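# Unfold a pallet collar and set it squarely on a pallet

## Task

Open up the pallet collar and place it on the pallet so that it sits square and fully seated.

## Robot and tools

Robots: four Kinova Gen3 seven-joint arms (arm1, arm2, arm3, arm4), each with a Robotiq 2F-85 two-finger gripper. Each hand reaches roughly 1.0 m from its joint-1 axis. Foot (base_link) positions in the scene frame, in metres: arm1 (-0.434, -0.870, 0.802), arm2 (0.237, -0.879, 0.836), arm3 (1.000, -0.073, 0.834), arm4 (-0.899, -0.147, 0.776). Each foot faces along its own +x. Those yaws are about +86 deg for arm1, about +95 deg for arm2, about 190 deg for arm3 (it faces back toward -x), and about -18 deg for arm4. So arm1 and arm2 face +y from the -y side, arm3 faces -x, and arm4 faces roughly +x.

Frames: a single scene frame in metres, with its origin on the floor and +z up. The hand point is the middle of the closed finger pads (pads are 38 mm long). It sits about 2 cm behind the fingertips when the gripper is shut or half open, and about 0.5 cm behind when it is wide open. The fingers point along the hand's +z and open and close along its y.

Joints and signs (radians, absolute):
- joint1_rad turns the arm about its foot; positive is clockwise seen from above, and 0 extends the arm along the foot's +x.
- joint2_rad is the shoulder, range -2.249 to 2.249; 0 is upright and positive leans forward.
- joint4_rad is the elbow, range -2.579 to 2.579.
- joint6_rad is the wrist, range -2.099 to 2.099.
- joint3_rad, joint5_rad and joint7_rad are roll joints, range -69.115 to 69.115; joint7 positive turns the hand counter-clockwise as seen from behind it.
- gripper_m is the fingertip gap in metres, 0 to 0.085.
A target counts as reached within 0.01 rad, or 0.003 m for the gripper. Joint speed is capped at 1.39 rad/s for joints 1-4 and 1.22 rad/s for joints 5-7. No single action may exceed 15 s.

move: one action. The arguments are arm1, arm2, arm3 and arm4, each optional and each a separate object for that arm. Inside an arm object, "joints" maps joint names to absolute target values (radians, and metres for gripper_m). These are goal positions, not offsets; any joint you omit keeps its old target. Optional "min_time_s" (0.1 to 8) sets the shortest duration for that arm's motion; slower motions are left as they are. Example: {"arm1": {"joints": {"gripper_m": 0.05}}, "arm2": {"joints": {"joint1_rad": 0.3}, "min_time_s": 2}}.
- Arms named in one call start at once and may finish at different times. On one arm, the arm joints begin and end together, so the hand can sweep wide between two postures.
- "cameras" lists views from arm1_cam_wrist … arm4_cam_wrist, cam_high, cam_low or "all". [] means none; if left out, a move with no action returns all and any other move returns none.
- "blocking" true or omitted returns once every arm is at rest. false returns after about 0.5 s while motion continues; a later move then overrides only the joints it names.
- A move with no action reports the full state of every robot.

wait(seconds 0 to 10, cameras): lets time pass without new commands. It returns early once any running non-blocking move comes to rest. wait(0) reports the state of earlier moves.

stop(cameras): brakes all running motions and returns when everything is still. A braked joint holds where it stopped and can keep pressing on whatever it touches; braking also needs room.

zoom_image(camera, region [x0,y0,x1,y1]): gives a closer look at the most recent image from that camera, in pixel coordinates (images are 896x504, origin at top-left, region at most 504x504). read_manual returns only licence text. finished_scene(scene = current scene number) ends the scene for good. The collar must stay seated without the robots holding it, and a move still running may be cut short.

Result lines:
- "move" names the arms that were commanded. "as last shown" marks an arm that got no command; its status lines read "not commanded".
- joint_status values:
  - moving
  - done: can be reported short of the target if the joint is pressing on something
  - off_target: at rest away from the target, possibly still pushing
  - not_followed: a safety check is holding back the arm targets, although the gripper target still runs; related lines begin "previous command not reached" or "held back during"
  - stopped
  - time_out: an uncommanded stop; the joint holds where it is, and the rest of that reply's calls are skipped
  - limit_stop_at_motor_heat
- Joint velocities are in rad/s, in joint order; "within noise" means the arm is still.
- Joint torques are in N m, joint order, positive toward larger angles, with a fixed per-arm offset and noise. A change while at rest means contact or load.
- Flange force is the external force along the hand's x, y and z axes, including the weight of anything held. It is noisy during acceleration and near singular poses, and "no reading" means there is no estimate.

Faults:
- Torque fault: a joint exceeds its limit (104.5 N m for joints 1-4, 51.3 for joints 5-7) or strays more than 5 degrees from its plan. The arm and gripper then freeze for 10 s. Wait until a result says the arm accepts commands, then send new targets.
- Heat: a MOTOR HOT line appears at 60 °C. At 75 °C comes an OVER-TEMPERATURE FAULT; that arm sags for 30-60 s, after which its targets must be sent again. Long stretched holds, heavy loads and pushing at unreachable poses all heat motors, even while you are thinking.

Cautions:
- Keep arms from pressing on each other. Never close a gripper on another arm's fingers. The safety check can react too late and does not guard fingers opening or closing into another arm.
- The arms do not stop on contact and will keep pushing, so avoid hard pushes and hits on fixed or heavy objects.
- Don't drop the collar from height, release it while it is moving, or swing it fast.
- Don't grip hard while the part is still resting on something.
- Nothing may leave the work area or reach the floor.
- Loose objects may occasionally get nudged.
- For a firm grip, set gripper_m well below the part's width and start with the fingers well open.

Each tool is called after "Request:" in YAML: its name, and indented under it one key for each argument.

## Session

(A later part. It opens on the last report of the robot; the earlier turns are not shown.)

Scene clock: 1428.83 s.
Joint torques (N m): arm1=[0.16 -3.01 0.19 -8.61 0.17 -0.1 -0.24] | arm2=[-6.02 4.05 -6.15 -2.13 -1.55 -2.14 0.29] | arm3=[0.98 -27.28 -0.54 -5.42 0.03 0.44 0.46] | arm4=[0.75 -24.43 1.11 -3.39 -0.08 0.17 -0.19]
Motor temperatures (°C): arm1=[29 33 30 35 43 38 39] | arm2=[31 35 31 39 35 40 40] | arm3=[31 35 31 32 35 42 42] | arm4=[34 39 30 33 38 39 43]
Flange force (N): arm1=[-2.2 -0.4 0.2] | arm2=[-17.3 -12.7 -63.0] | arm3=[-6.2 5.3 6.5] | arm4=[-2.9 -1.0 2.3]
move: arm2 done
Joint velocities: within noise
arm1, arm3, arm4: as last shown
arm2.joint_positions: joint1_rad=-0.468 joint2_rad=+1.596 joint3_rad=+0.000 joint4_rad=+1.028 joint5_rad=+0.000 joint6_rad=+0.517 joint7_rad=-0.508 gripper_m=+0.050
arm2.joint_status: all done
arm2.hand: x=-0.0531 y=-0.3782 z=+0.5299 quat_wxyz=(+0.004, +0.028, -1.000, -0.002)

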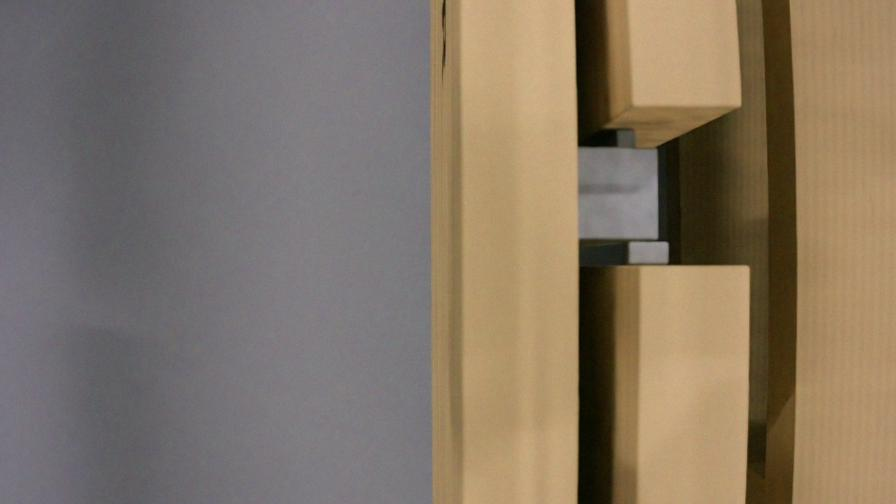

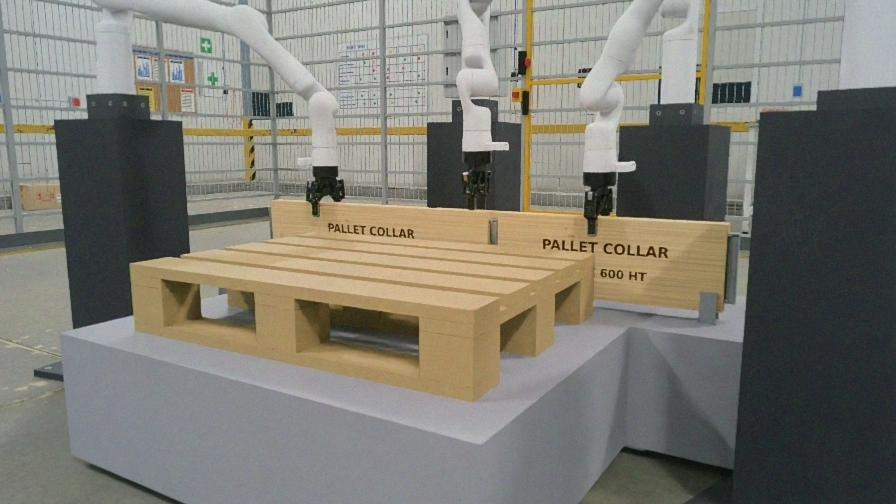

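Request:
move:
  arm2: {"joints":{"gripper_m":0.03}}

Request:
move:
  arm2: {"joints":{"gripper_m":0.014}}
  cameras: ["arm2_cam_wrist","arm3_cam_wrist","arm4_cam_wrist","cam_low"]

Request:
zoom_image:
  camera: "cam_low"
  region: [450, 160, 520, 230]

Scene clock: 1446.50 s.
Joint torques (N m): arm1=[0.17 -3.02 0.24 -8.71 0.14 -0.14 -0.24] | arm2=[-10.32 20.84 -10.84 -0.1 -2.67 -3.99 0.37] | arm3=[0.97 -27.27 -0.52 -5.4 0.02 0.47 0.44] | arm4=[0.67 -24.43 1.16 -3.32 -0.03 0.11 -0.16]
Motor temperatures (°C): arm1=[29 33 30 35 43 38 39] | arm2=[31 34 31 39 35 40 40] | arm3=[31 35 31 32 34 42 42] | arm4=[34 39 30 33 38 39 43]
Flange force (N): arm1=[-2.1 -0.3 0.5] | arm2=[-26.4 -14.4 -98.2] | arm3=[-6.2 5.2 6.5] | arm4=[-3.3 -1.3 2.4]
move: arm2 done
Joint velocities: within noise
arm1, arm3, arm4: as last shown
arm2.joint_positions: joint1_rad=-0.468 joint2_rad=+1.595 joint3_rad=+0.000 joint4_rad=+1.028 joint5_rad=+0.000 joint6_rad=+0.517 joint7_rad=-0.508 gripper_m=+0.030
arm2.joint_status: all done
arm2.hand: x=-0.0532 y=-0.3782 z=+0.5300 quat_wxyz=(+0.004, +0.028, -1.000, -0.002)
pictures: none

Scene clock: 1447.37 s.
Joint torques (N m): arm1=[0.3 -3.03 0.14 -8.74 0.16 -0.09 -0.24] | arm2=[-4.11 24.61 -4.57 -0.39 -1.12 -5.45 -0.01] | arm3=[0.97 -27.23 -0.55 -5.39 0.04 0.46 0.45] | arm4=[0.69 -24.45 1.15 -3.38 -0.07 0.15 -0.16]
Motor temperatures (°C): arm1=[29 33 30 35 43 38 39] | arm2=[31 34 31 39 35 40 40] | arm3=[31 35 31 32 34 42 42] | arm4=[34 39 30 33 38 39 43]
Flange force (N): arm1=[-2.1 -0.6 0.8] | arm2=[-18.0 -20.4 -107.9] | arm3=[-6.2 5.3 6.4] | arm4=[-3.0 -1.1 2.4]
move: arm2 off_target
Joint velocities: within noise
arm1, arm3, arm4: as last shown
arm2.joint_positions: joint1_rad=-0.468 joint2_rad=+1.596 joint3_rad=+0.000 joint4_rad=+1.029 joint5_rad=+0.000 joint6_rad=+0.517 joint7_rad=-0.508 gripper_m=+0.018
arm2.joint_status: gripper_m off_target (ended at +0.018, target +0.014)
arm2.hand: x=-0.0532 y=-0.3784 z=+0.5298 quat_wxyz=(+0.004, +0.028, -1.000, -0.001)

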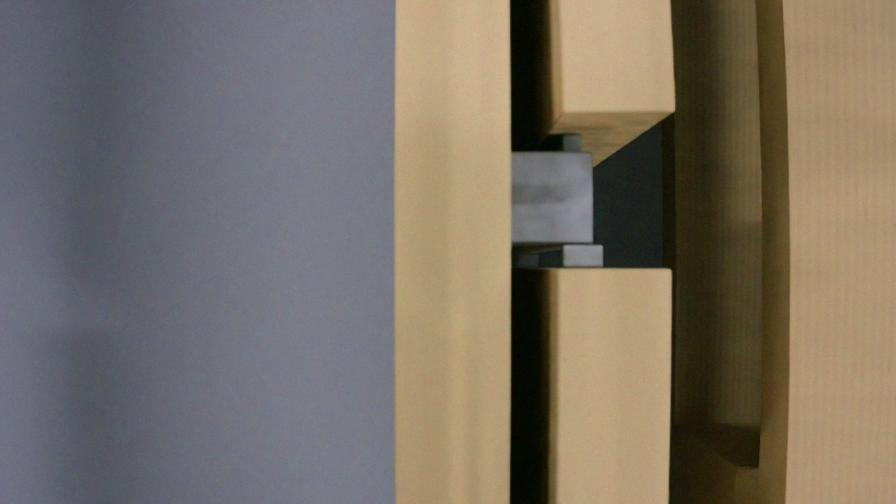

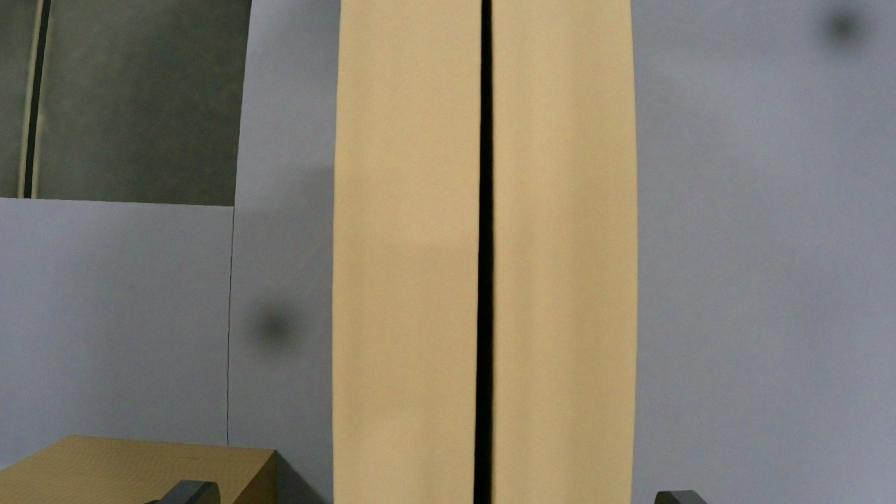

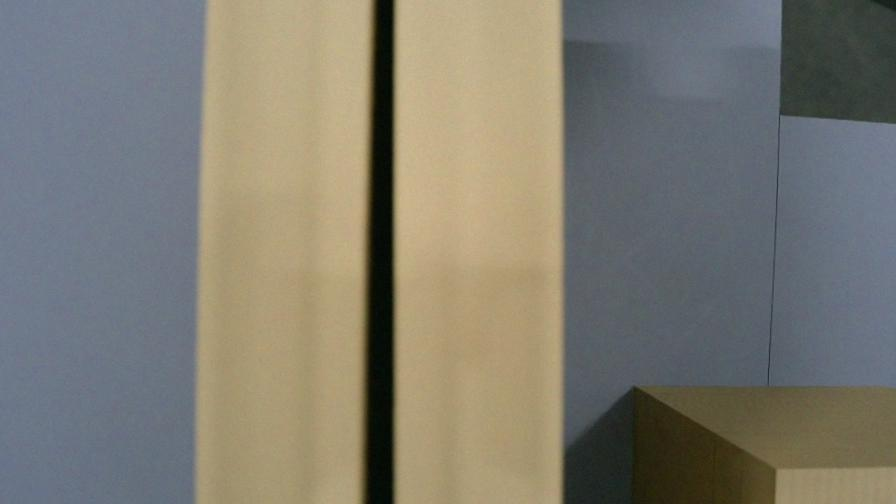

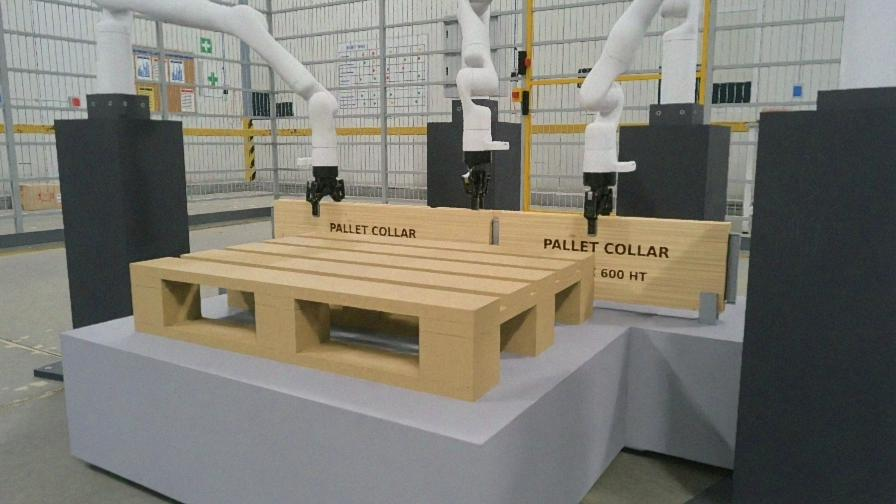

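Scaled by 7.200 from the camera's image (finer frame: 1280x720).

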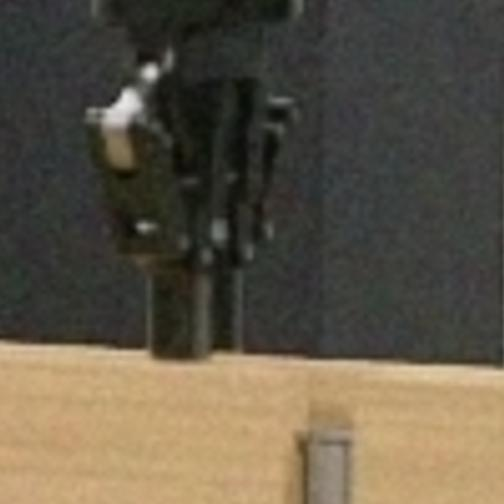

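Request:
move:
  arm2: {"joints":{"joint2_rad":1.586,"joint4_rad":1.0382,"joint6_rad":0.5174},"min_time_s":1}
  cameras: ["arm2_cam_wrist"]

Request:
zoom_image:
  camera: "arm2_cam_wrist"
  region: [380, 392, 680, 504]

Scene clock: 1460.23 s.
Joint torques (N m): arm1=[0.19 -3.01 0.23 -8.71 0.16 -0.16 -0.2] | arm2=[3.26 -17.59 3.93 -1.41 0.98 2.05 -0.01] | arm3=[0.99 -27.27 -0.55 -5.37 0.01 0.45 0.46] | arm4=[0.75 -24.38 1.18 -3.36 -0.06 0.17 -0.19]
Motor temperatures (°C): arm1=[29 33 30 35 43 38 39] | arm2=[31 35 31 39 35 40 40] | arm3=[31 35 31 32 34 42 42] | arm4=[34 39 30 33 38 39 43]
Flange force (N): arm1=[-2.1 -0.2 0.4] | arm2=[4.3 -4.3 -9.3] | arm3=[-6.5 5.5 6.7] | arm4=[-3.0 -1.0 2.2]
move: arm2 done
Joint velocities: within noise
arm1, arm3, arm4: as last shown
arm2.joint_positions: joint1_rad=-0.468 joint2_rad=+1.586 joint3_rad=+0.000 joint4_rad=+1.038 joint5_rad=+0.000 joint6_rad=+0.517 joint7_rad=-0.508 gripper_m=+0.018
arm2.joint_status: all done
arm2.hand: x=-0.0532 y=-0.3784 z=+0.5339 quat_wxyz=(+0.004, +0.028, -1.000, -0.001)

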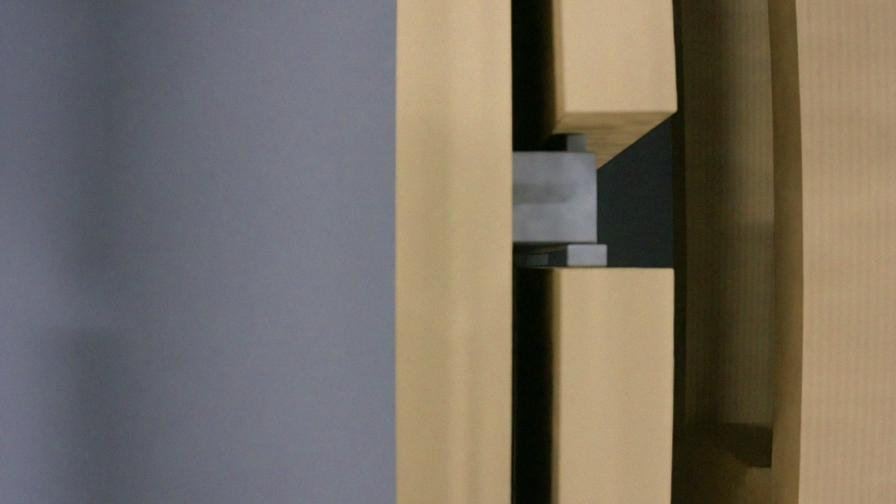

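Scaled by 1.680 from the camera's image (finer frame: 1280x720).

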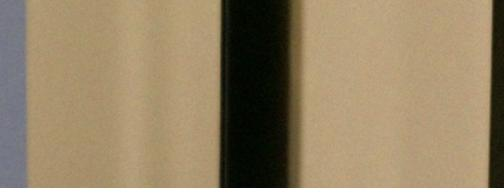

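Request:
move:
  arm2: {"joints":{"joint1_rad":-0.493,"joint2_rad":1.5618,"joint4_rad":1.1377,"joint6_rad":0.4422,"joint7_rad":-0.583},"min_time_s":2.5}
  cameras: ["arm2_cam_wrist","arm3_cam_wrist","arm4_cam_wrist"]

Scene clock: 1493.70 s.
Joint torques (N m): arm1=[0.17 -3.08 0.26 -8.72 0.16 -0.11 -0.22] | arm2=[-6.76 -9.85 -7.6 3.2 -2.3 3.79 -0.48] | arm3=[2.01 -26.15 0.15 -4.69 0.34 0.81 0.44] | arm4=[-4.71 -25.19 -3.8 -4.35 -1 -0.35 0.1]
Motor temperatures (°C): arm1=[29 33 30 35 43 38 39] | arm2=[31 35 31 39 35 40 40] | arm3=[31 36 31 32 34 42 42] | arm4=[34 39 30 32 38 39 43]
Flange force (N): arm1=[-2.3 -0.2 0.6] | arm2=[-9.0 10.1 -16.8] | arm3=[-6.4 7.1 5.7] | arm4=[2.3 -8.8 1.9]
move: arm2 done
Joint velocities: within noise
arm1, arm3, arm4: as last shown
arm2.joint_positions: joint1_rad=-0.493 joint2_rad=+1.562 joint3_rad=+0.000 joint4_rad=+1.138 joint5_rad=+0.000 joint6_rad=+0.442 joint7_rad=-0.583 gripper_m=+0.018
arm2.joint_status: all done
arm2.hand: x=-0.0539 y=-0.4031 z=+0.5331 quat_wxyz=(+0.004, +0.003, -1.000, -0.001)

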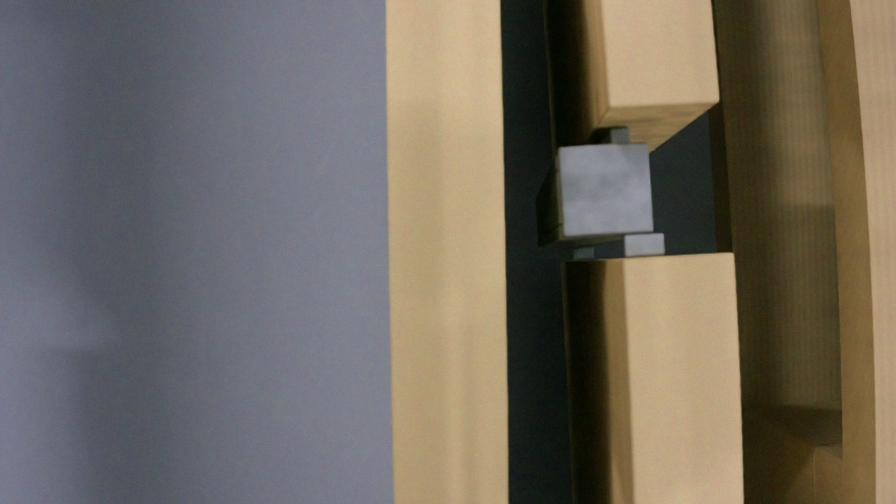

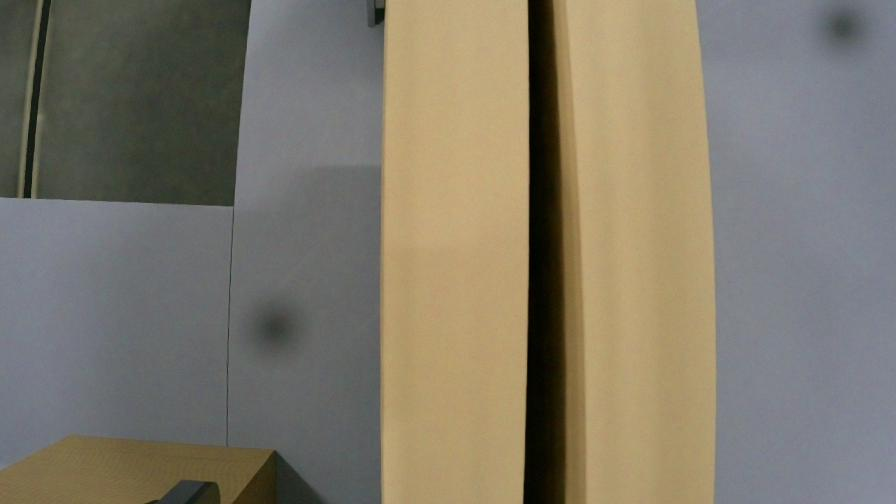

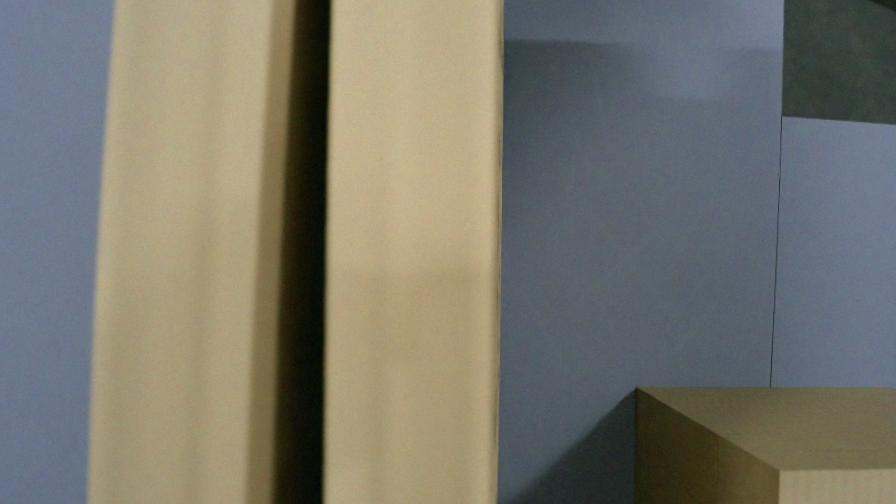

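Request:
move:
  arm2: {"joints":{"joint1_rad":-0.518,"joint2_rad":1.5375,"joint4_rad":1.2371,"joint6_rad":0.367,"joint7_rad":-0.67},"min_time_s":2.5}
  cameras: ["arm2_cam_wrist","arm3_cam_wrist","arm4_cam_wrist","cam_low"]

Scene clock: 1502.13 s.
Joint torques (N m): arm1=[0.23 -3.06 0.21 -8.65 0.13 -0.13 -0.22] | arm2=[-22.61 -12.7 -26.23 34.2 -5.89 23.06 -0.89] | arm3=[23.07 -16.12 14.41 1.48 6.08 3.62 -0.04] | arm4=[-26.5 -9.21 -25.98 8.13 -6.24 5.49 0.3]
Motor temperatures (°C): arm1=[29 33 30 35 43 38 39] | arm2=[31 35 31 39 35 40 40] | arm3=[31 36 31 32 34 42 42] | arm4=[34 39 30 32 38 39 43]
Flange force (N): arm1=[-2.3 -0.3 0.2] | arm2=[7.9 86.3 61.4] | arm3=[0.9 39.7 -2.0] | arm4=[-0.7 -52.3 -7.2]
move: arm2 done
Joint velocities: within noise
arm1.joint_positions: joint1_rad=-0.266 joint2_rad=-0.322 joint3_rad=-0.070 joint4_rad=+1.467 joint5_rad=-0.025 joint6_rad=+1.972 joint7_rad=+1.690 gripper_m=+0.085
arm1.joint_status: not commanded
arm1.hand: x=-0.4586 y=-0.7148 z=+1.3058 quat_wxyz=(-0.007, +0.831, -0.556, -0.015)
arm2.joint_positions: joint1_rad=-0.518 joint2_rad=+1.537 joint3_rad=+0.000 joint4_rad=+1.237 joint5_rad=+0.000 joint6_rad=+0.367 joint7_rad=-0.670 gripper_m=+0.018
arm2.joint_status: all done
arm2.hand: x=-0.0531 y=-0.4283 z=+0.5340 quat_wxyz=(+0.004, -0.028, -1.000, -0.001)
arm3: as last shown
arm3.hand: x=+0.4301 y=-0.3343 z=+0.4865 quat_wxyz=(+0.001, -1.000, -0.015, +0.000)
arm4.joint_positions: joint1_rad=+0.044 joint2_rad=+1.531 joint3_rad=+0.000 joint4_rad=+1.133 joint5_rad=+0.000 joint6_rad=+0.477 joint7_rad=+1.955 gripper_m=+0.085
arm4.joint_status: not commanded
arm4.hand: x=-0.3812 y=-0.3701 z=+0.4844 quat_wxyz=(+0.005, +0.015, -1.000, +0.006)

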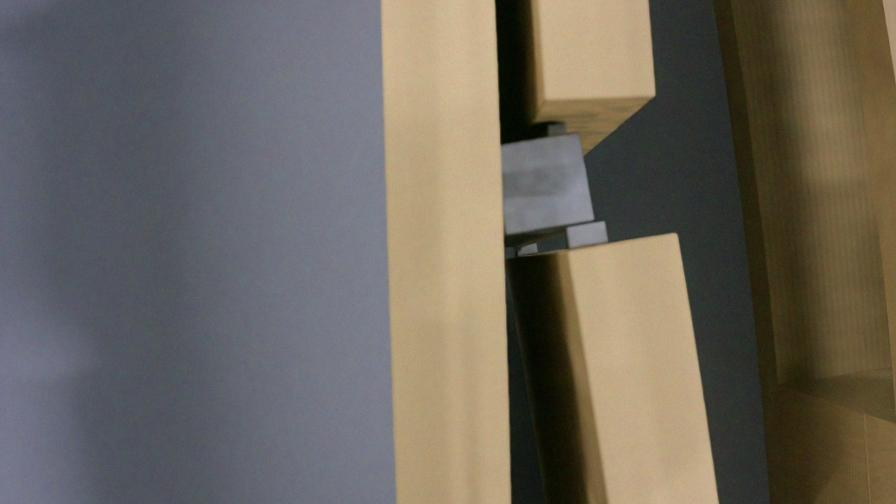

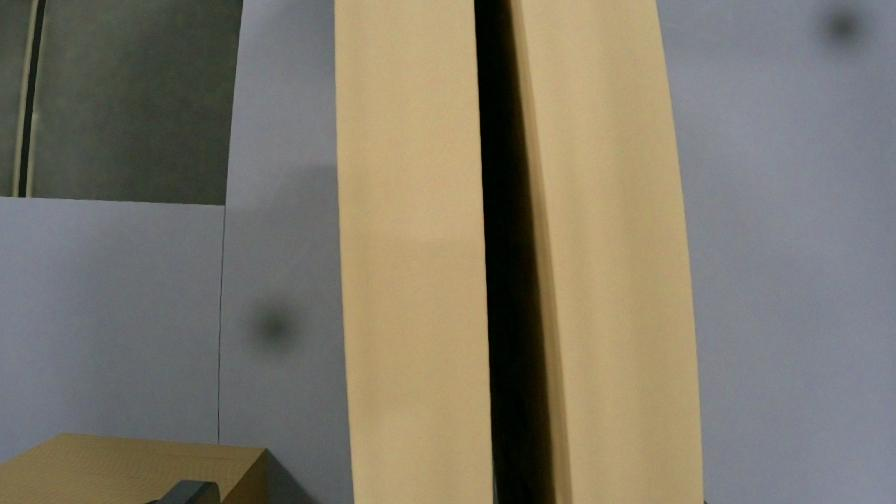

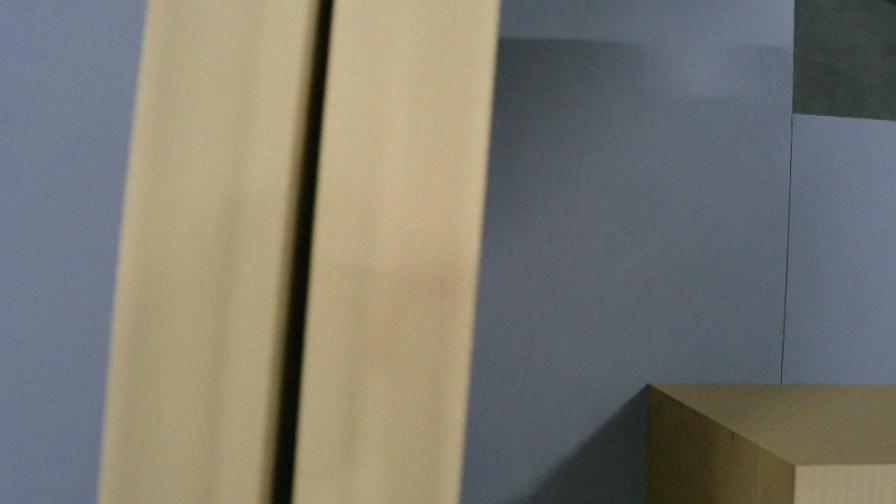

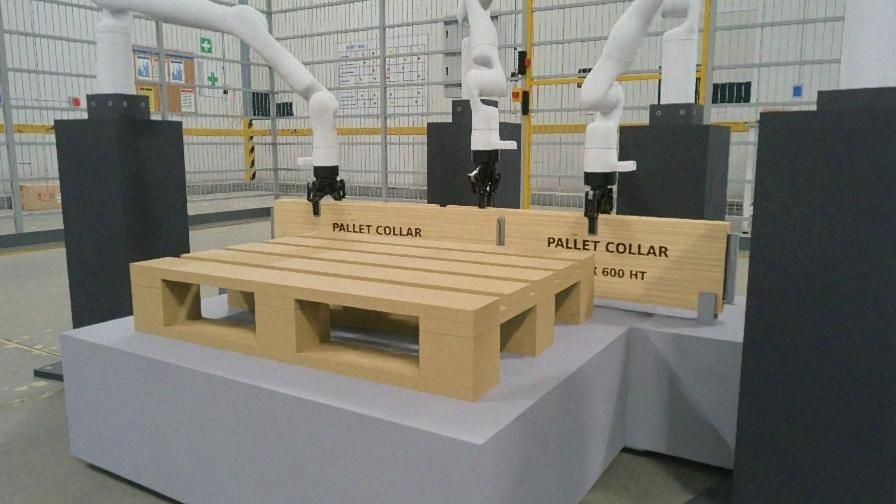

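Request:
move:
  arm2: {"joints":{"joint1_rad":-0.493,"joint2_rad":1.5618,"joint4_rad":1.1377,"joint6_rad":0.4422,"joint7_rad":-0.583},"min_time_s":2.5}
  cameras: ["arm2_cam_wrist","arm3_cam_wrist","arm4_cam_wrist"]

Scene clock: 1556.93 s.
Joint torques (N m): arm1=[0.26 -3.01 0.17 -8.61 0.18 -0.14 -0.26] | arm2=[0.8 -19.86 3.07 -7.73 1.38 -2.53 0.66] | arm3=[0.95 -27.3 -0.55 -5.39 0.02 0.46 0.45] | arm4=[0.72 -24.36 1.15 -3.37 -0.07 0.12 -0.17]
Motor temperatures (°C): arm1=[29 33 30 35 43 38 39] | arm2=[33 34 33 43 36 50 40] | arm3=[33 34 32 32 35 42 42] | arm4=[36 38 33 33 38 39 43]
Flange force (N): arm1=[-2.2 -0.5 0.1] | arm2=[-4.7 -13.3 -18.8] | arm3=[-6.4 5.4 6.7] | arm4=[-3.0 -1.1 2.2]
move: arm2 done
Joint velocities: within noise
arm1: as last shown
arm2.joint_positions: joint1_rad=-0.493 joint2_rad=+1.562 joint3_rad=+0.000 joint4_rad=+1.138 joint5_rad=+0.000 joint6_rad=+0.442 joint7_rad=-0.583 gripper_m=+0.018
arm2.joint_status: all done
arm2.hand: x=-0.0539 y=-0.4031 z=+0.5331 quat_wxyz=(+0.004, +0.003, -1.000, -0.001)
arm3.joint_positions: joint1_rad=-0.298 joint2_rad=+1.792 joint3_rad=+0.000 joint4_rad=+0.590 joint5_rad=+0.000 joint6_rad=+0.759 joint7_rad=+1.130 gripper_m=+0.085
arm3.joint_status: not commanded
arm3.hand: x=+0.4301 y=-0.3341 z=+0.4864 quat_wxyz=(+0.001, -1.000, -0.015, +0.000)
arm4.joint_positions: joint1_rad=+0.043 joint2_rad=+1.531 joint3_rad=+0.000 joint4_rad=+1.133 joint5_rad=+0.000 joint6_rad=+0.477 joint7_rad=+1.955 gripper_m=+0.085
arm4.joint_status: not commanded
arm4.hand: x=-0.3812 y=-0.3699 z=+0.4843 quat_wxyz=(+0.005, +0.015, -1.000, +0.006)

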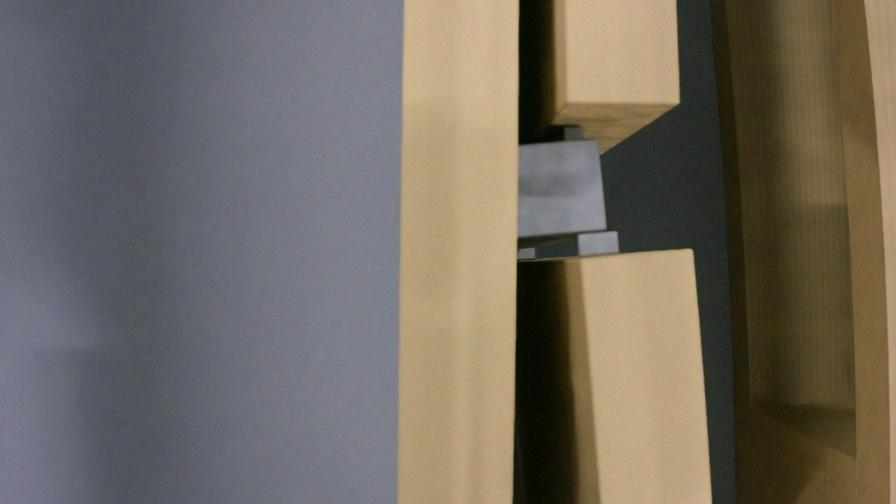

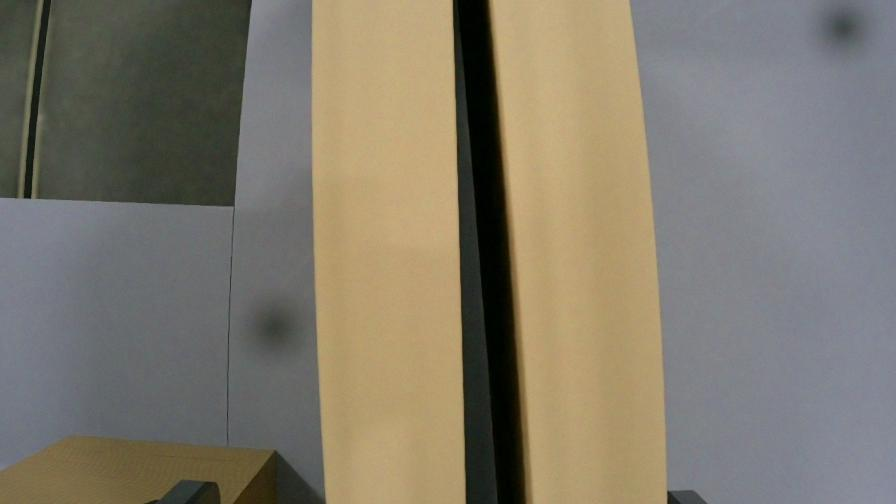

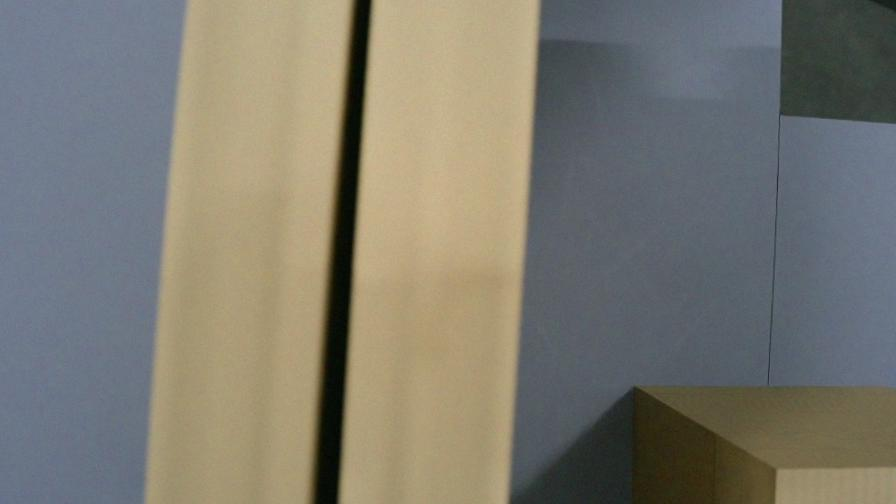

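Request:
move:
  arm3: {"joints":{"joint2_rad":1.4359,"joint4_rad":0.9746,"joint6_rad":0.7311},"min_time_s":2}
  arm4: {"joints":{"joint2_rad":1.1987,"joint4_rad":1.3608,"joint6_rad":0.5821},"min_time_s":2}

Request:
move:
  arm2: {"joints":{"joint1_rad":-0.4679,"joint2_rad":1.586,"joint4_rad":1.0382,"joint6_rad":0.5174,"joint7_rad":-0.508},"min_time_s":2.5}
  cameras: ["arm2_cam_wrist","arm3_cam_wrist","arm4_cam_wrist"]

Scene clock: 1607.53 s.
Joint torques (N m): arm1=[0.12 -3.02 0.18 -8.7 0.11 -0.15 -0.24] | arm2=[0.81 -19.86 3.08 -7.71 1.39 -2.52 0.66] | arm3=[0.98 -27.41 -0.52 -5.23 0.02 0.45 0.45] | arm4=[0.71 -23.88 1.17 -4.22 -0.05 0.12 -0.19]
Motor temperatures (°C): arm1=[29 33 30 35 42 38 39] | arm2=[33 35 32 42 36 46 40] | arm3=[32 36 32 32 35 42 42] | arm4=[36 39 32 33 38 39 43]
Flange force (N): arm1=[-2.1 -0.5 0.4] | arm2=[-4.6 -13.2 -18.8] | arm3=[-3.7 4.3 3.9] | arm4=[-2.8 -1.0 1.3]
move: arm3 done; arm4 done
Joint velocities: within noise
arm1, arm2: as last shown
arm3.joint_positions: joint1_rad=-0.298 joint2_rad=+1.436 joint3_rad=+0.000 joint4_rad=+0.975 joint5_rad=+0.000 joint6_rad=+0.731 joint7_rad=+1.130 gripper_m=+0.085
arm3.joint_status: all done
arm3.hand: x=+0.4300 y=-0.3345 z=+0.6295 quat_wxyz=(+0.001, -1.000, -0.015, +0.000)
arm4.joint_positions: joint1_rad=+0.043 joint2_rad=+1.199 joint3_rad=+0.000 joint4_rad=+1.361 joint5_rad=+0.000 joint6_rad=+0.582 joint7_rad=+1.955 gripper_m=+0.085
arm4.joint_status: all done
arm4.hand: x=-0.3797 y=-0.3680 z=+0.6373 quat_wxyz=(+0.005, +0.015, -1.000, +0.006)
pictures: none

Scene clock: 1610.33 s.
Joint torques (N m): arm1=[0.22 -3.04 0.21 -8.71 0.14 -0.13 -0.24] | arm2=[1.16 -31.48 3.55 -10.72 1.67 -2.26 0.76] | arm3=[0.99 -27.41 -0.53 -5.21 0.01 0.45 0.45] | arm4=[0.71 -23.93 1.09 -4.26 -0.09 0.11 -0.13]
Motor temperatures (°C): arm1=[29 33 30 35 42 38 39] | arm2=[33 35 32 42 36 46 40] | arm3=[32 36 32 32 35 42 42] | arm4=[36 39 32 33 38 39 43]
Flange force (N): arm1=[-2.1 -0.4 0.5] | arm2=[-3.1 -14.1 1.4] | arm3=[-3.8 4.3 3.9] | arm4=[-2.7 -0.9 1.4]
move: arm2 done
Joint velocities: within noise
arm1, arm3, arm4: as last shown
arm2.joint_positions: joint1_rad=-0.468 joint2_rad=+1.586 joint3_rad=+0.000 joint4_rad=+1.038 joint5_rad=+0.000 joint6_rad=+0.517 joint7_rad=-0.508 gripper_m=+0.018
arm2.joint_status: all done
arm2.hand: x=-0.0531 y=-0.3783 z=+0.5339 quat_wxyz=(+0.004, +0.028, -1.000, -0.001)

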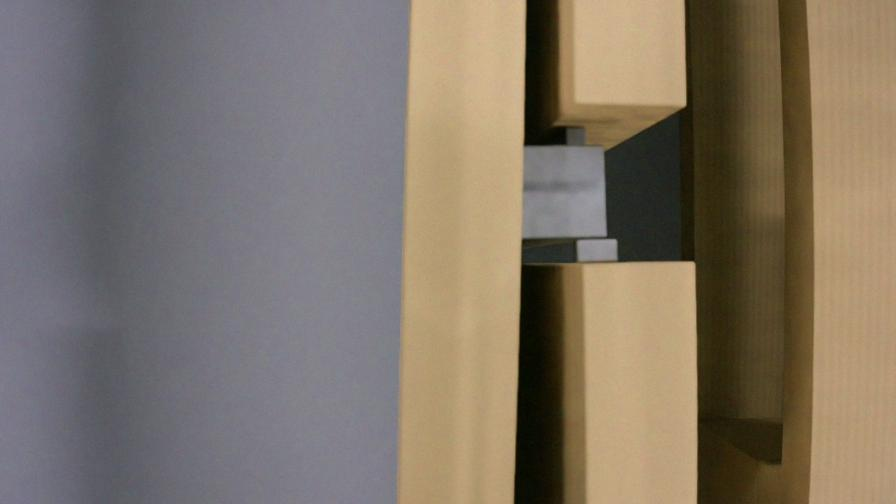

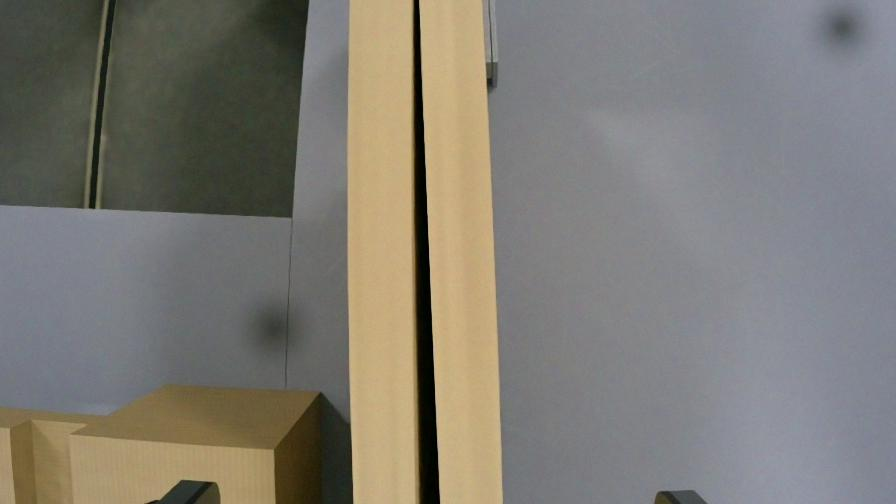

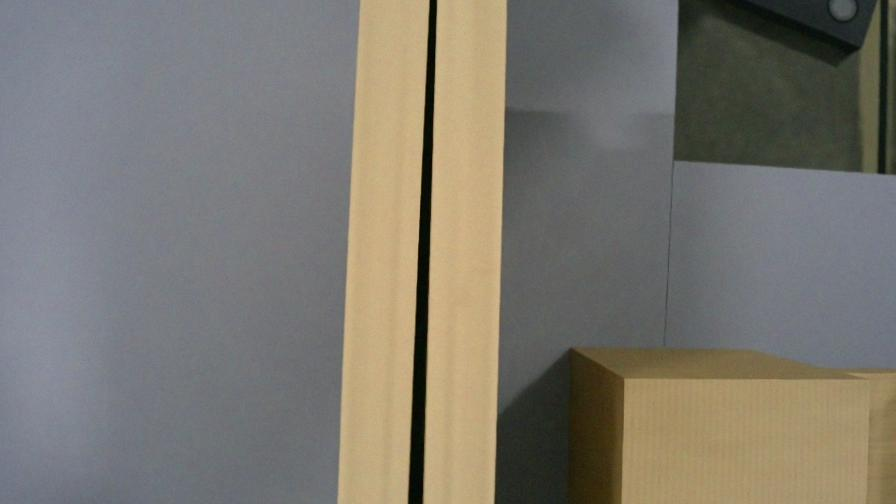

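Request:
move:
  arm2: {"joints":{"gripper_m":0.045}}

Request:
move:
  arm2: {"joints":{"joint2_rad":1.6101,"joint4_rad":1.0138,"joint6_rad":0.5177,"gripper_m":0.07},"min_time_s":1.5}
  cameras: ["arm2_cam_wrist","arm3_cam_wrist","arm4_cam_wrist"]

Scene clock: 1647.30 s.
Joint torques (N m): arm1=[0.24 -3.09 0.17 -8.74 0.12 -0.11 -0.26] | arm2=[0.86 -27.85 1.9 -9.18 0.31 -1.56 -0.18] | arm3=[0.95 -27.4 -0.54 -5.24 0.02 0.43 0.45] | arm4=[0.67 -23.92 1.13 -4.22 -0.03 0.18 -0.19]
Motor temperatures (°C): arm1=[29 33 30 35 42 38 39] | arm2=[32 36 32 41 36 44 40] | arm3=[32 37 32 32 35 42 42] | arm4=[35 40 32 32 38 39 43]
Flange force (N): arm1=[-2.2 -0.6 0.7] | arm2=[-4.9 -12.9 -3.6] | arm3=[-3.7 4.2 3.8] | arm4=[-2.7 -1.1 1.5]
move: arm2 done
Joint velocities: within noise
arm1, arm3, arm4: as last shown
arm2.joint_positions: joint1_rad=-0.468 joint2_rad=+1.586 joint3_rad=+0.000 joint4_rad=+1.038 joint5_rad=+0.000 joint6_rad=+0.517 joint7_rad=-0.508 gripper_m=+0.045
arm2.joint_status: all done
arm2.hand: x=-0.0531 y=-0.3783 z=+0.5339 quat_wxyz=(+0.004, +0.028, -1.000, -0.001)
pictures: none

Scene clock: 1649.10 s.
Joint torques (N m): arm1=[0.24 -3 0.18 -8.75 0.16 -0.13 -0.25] | arm2=[-10.62 18.38 -11.24 3.27 -2.69 -0.56 0.69] | arm3=[0.98 -27.41 -0.55 -5.24 0.03 0.45 0.45] | arm4=[0.66 -23.85 1.12 -4.16 -0.08 0.16 -0.16]
Motor temperatures (°C): arm1=[29 33 30 35 42 38 39] | arm2=[32 36 32 41 36 44 40] | arm3=[32 37 32 32 35 42 42] | arm4=[35 40 32 32 38 39 43]
Flange force (N): arm1=[-2.0 -0.5 0.7] | arm2=[-22.9 -7.6 -84.4] | arm3=[-3.6 4.3 3.9] | arm4=[-2.8 -1.1 1.4]
move: arm2 done
Joint velocities: within noise
arm1, arm3, arm4: as last shown
arm2.joint_positions: joint1_rad=-0.468 joint2_rad=+1.610 joint3_rad=+0.000 joint4_rad=+1.014 joint5_rad=+0.000 joint6_rad=+0.518 joint7_rad=-0.508 gripper_m=+0.070
arm2.joint_status: all done
arm2.hand: x=-0.0530 y=-0.3783 z=+0.5239 quat_wxyz=(+0.004, +0.028, -1.000, -0.002)

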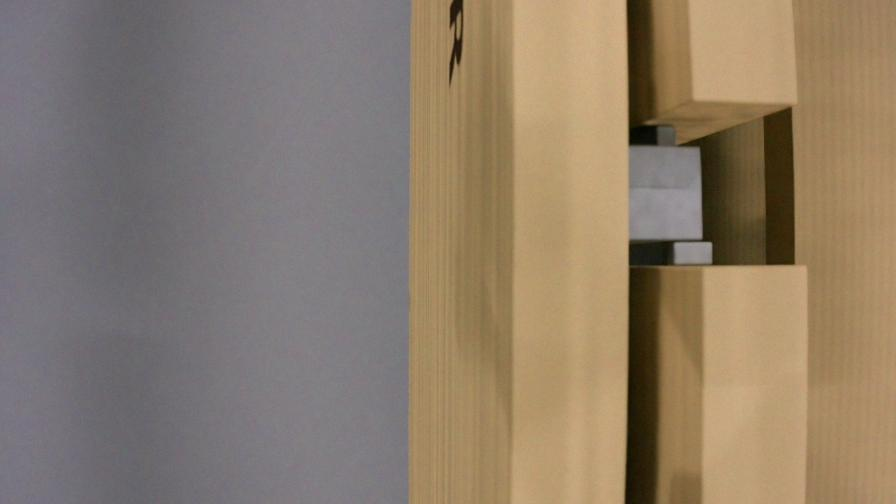

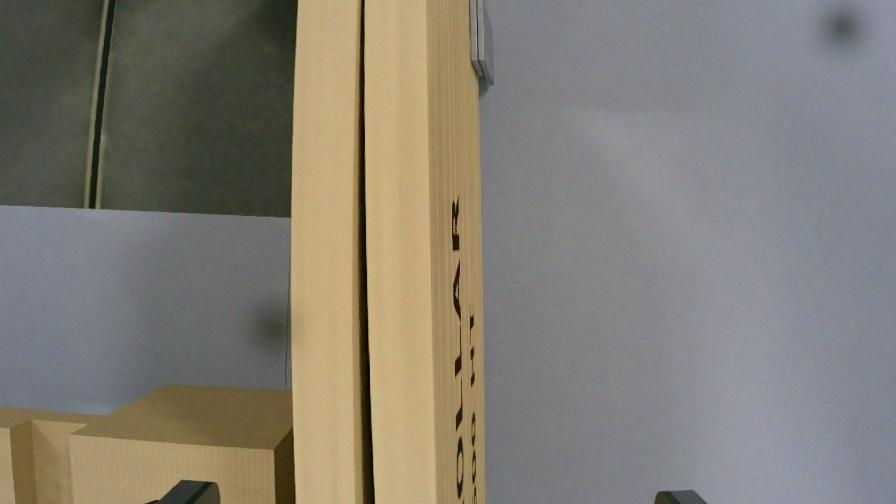

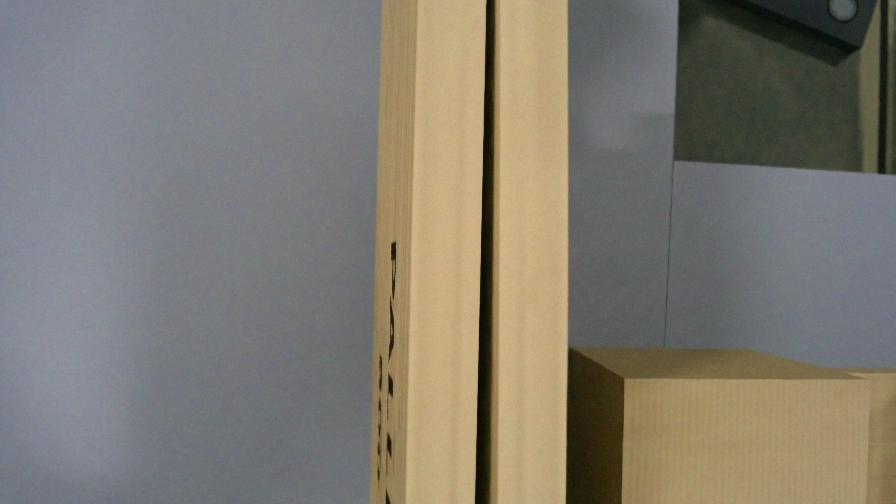

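Request:
move:
  arm2: {"joints":{"joint2_rad":1.5957,"joint4_rad":1.0285,"joint6_rad":0.5174,"gripper_m":0.035},"min_time_s":1}

Request:
move:
  arm2: {"joints":{"gripper_m":0.014}}
  cameras: ["arm2_cam_wrist","arm3_cam_wrist","arm4_cam_wrist"]

Scene clock: 1687.53 s.
Joint torques (N m): arm1=[0.23 -2.99 0.27 -8.68 0.13 -0.11 -0.2] | arm2=[-11.15 25.75 -11.96 2.49 -2.95 -2.97 0.43] | arm3=[1 -27.44 -0.51 -5.23 0.02 0.46 0.47] | arm4=[0.77 -23.98 1.13 -4.14 -0.04 0.13 -0.12]
Motor temperatures (°C): arm1=[29 33 30 35 42 38 39] | arm2=[32 36 32 40 36 43 40] | arm3=[31 38 31 32 35 42 42] | arm4=[35 41 31 32 38 39 43]
Flange force (N): arm1=[-2.2 -0.1 0.5] | arm2=[-26.4 -11.4 -103.7] | arm3=[-3.7 4.3 4.0] | arm4=[-3.3 -1.0 1.6]
move: arm2 done
Joint velocities: within noise
arm1, arm3, arm4: as last shown
arm2.joint_positions: joint1_rad=-0.468 joint2_rad=+1.596 joint3_rad=+0.000 joint4_rad=+1.029 joint5_rad=+0.000 joint6_rad=+0.517 joint7_rad=-0.508 gripper_m=+0.035
arm2.joint_status: all done
arm2.hand: x=-0.0532 y=-0.3784 z=+0.5298 quat_wxyz=(+0.004, +0.028, -1.000, -0.001)
pictures: none

Scene clock: 1688.50 s.
Joint torques (N m): arm1=[0.2 -3.05 0.14 -8.68 0.15 -0.2 -0.27] | arm2=[-4.81 30.95 -5.73 3.52 -1.58 -3.91 -0.18] | arm3=[0.97 -27.43 -0.56 -5.24 0.02 0.45 0.47] | arm4=[0.66 -23.88 1.08 -4.21 -0.03 0.18 -0.16]
Motor temperatures (°C): arm1=[29 33 30 35 42 38 39] | arm2=[32 36 32 40 36 43 40] | arm3=[31 38 31 32 35 42 42] | arm4=[35 41 31 32 38 39 43]
Flange force (N): arm1=[-2.1 -0.7 0.2] | arm2=[-16.9 -14.8 -113.5] | arm3=[-3.7 4.3 3.9] | arm4=[-2.7 -1.0 1.4]
move: arm2 off_target
Joint velocities: within noise
arm1, arm3, arm4: as last shown
arm2.joint_positions: joint1_rad=-0.468 joint2_rad=+1.596 joint3_rad=+0.000 joint4_rad=+1.029 joint5_rad=+0.000 joint6_rad=+0.517 joint7_rad=-0.508 gripper_m=+0.018
arm2.joint_status: gripper_m off_target (ended at +0.018, target +0.014)
arm2.hand: x=-0.0532 y=-0.3783 z=+0.5299 quat_wxyz=(+0.004, +0.028, -1.000, -0.001)

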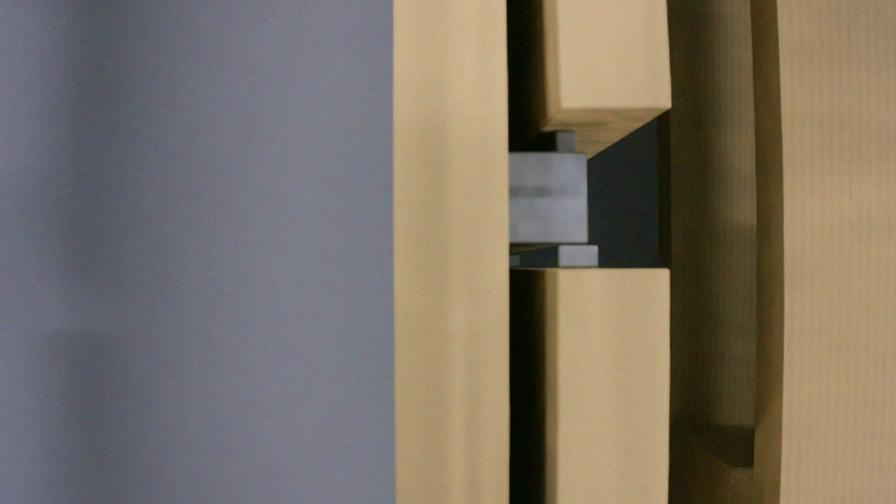

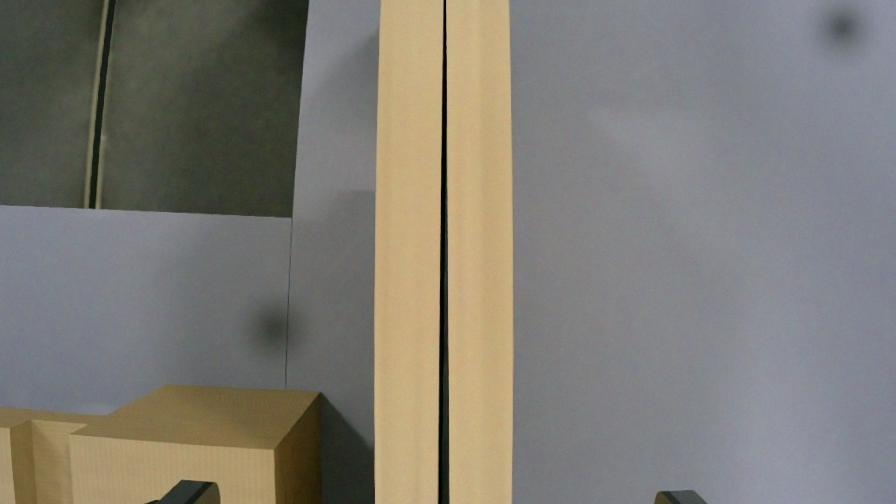

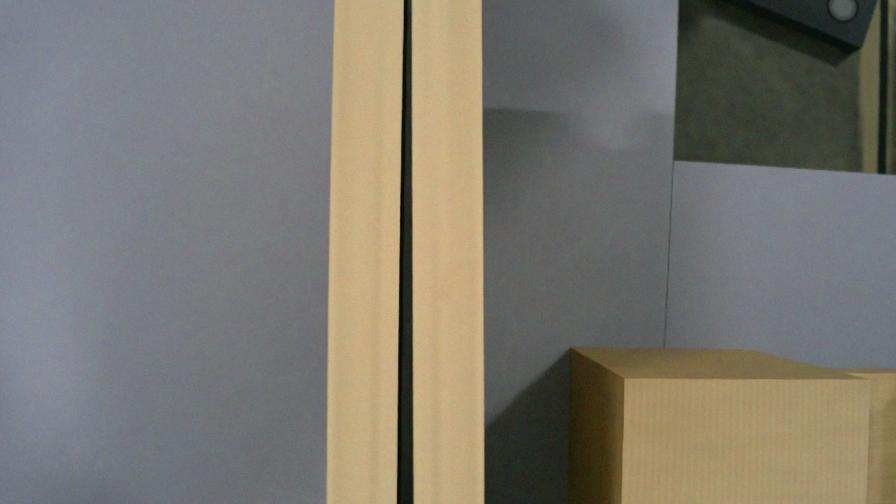

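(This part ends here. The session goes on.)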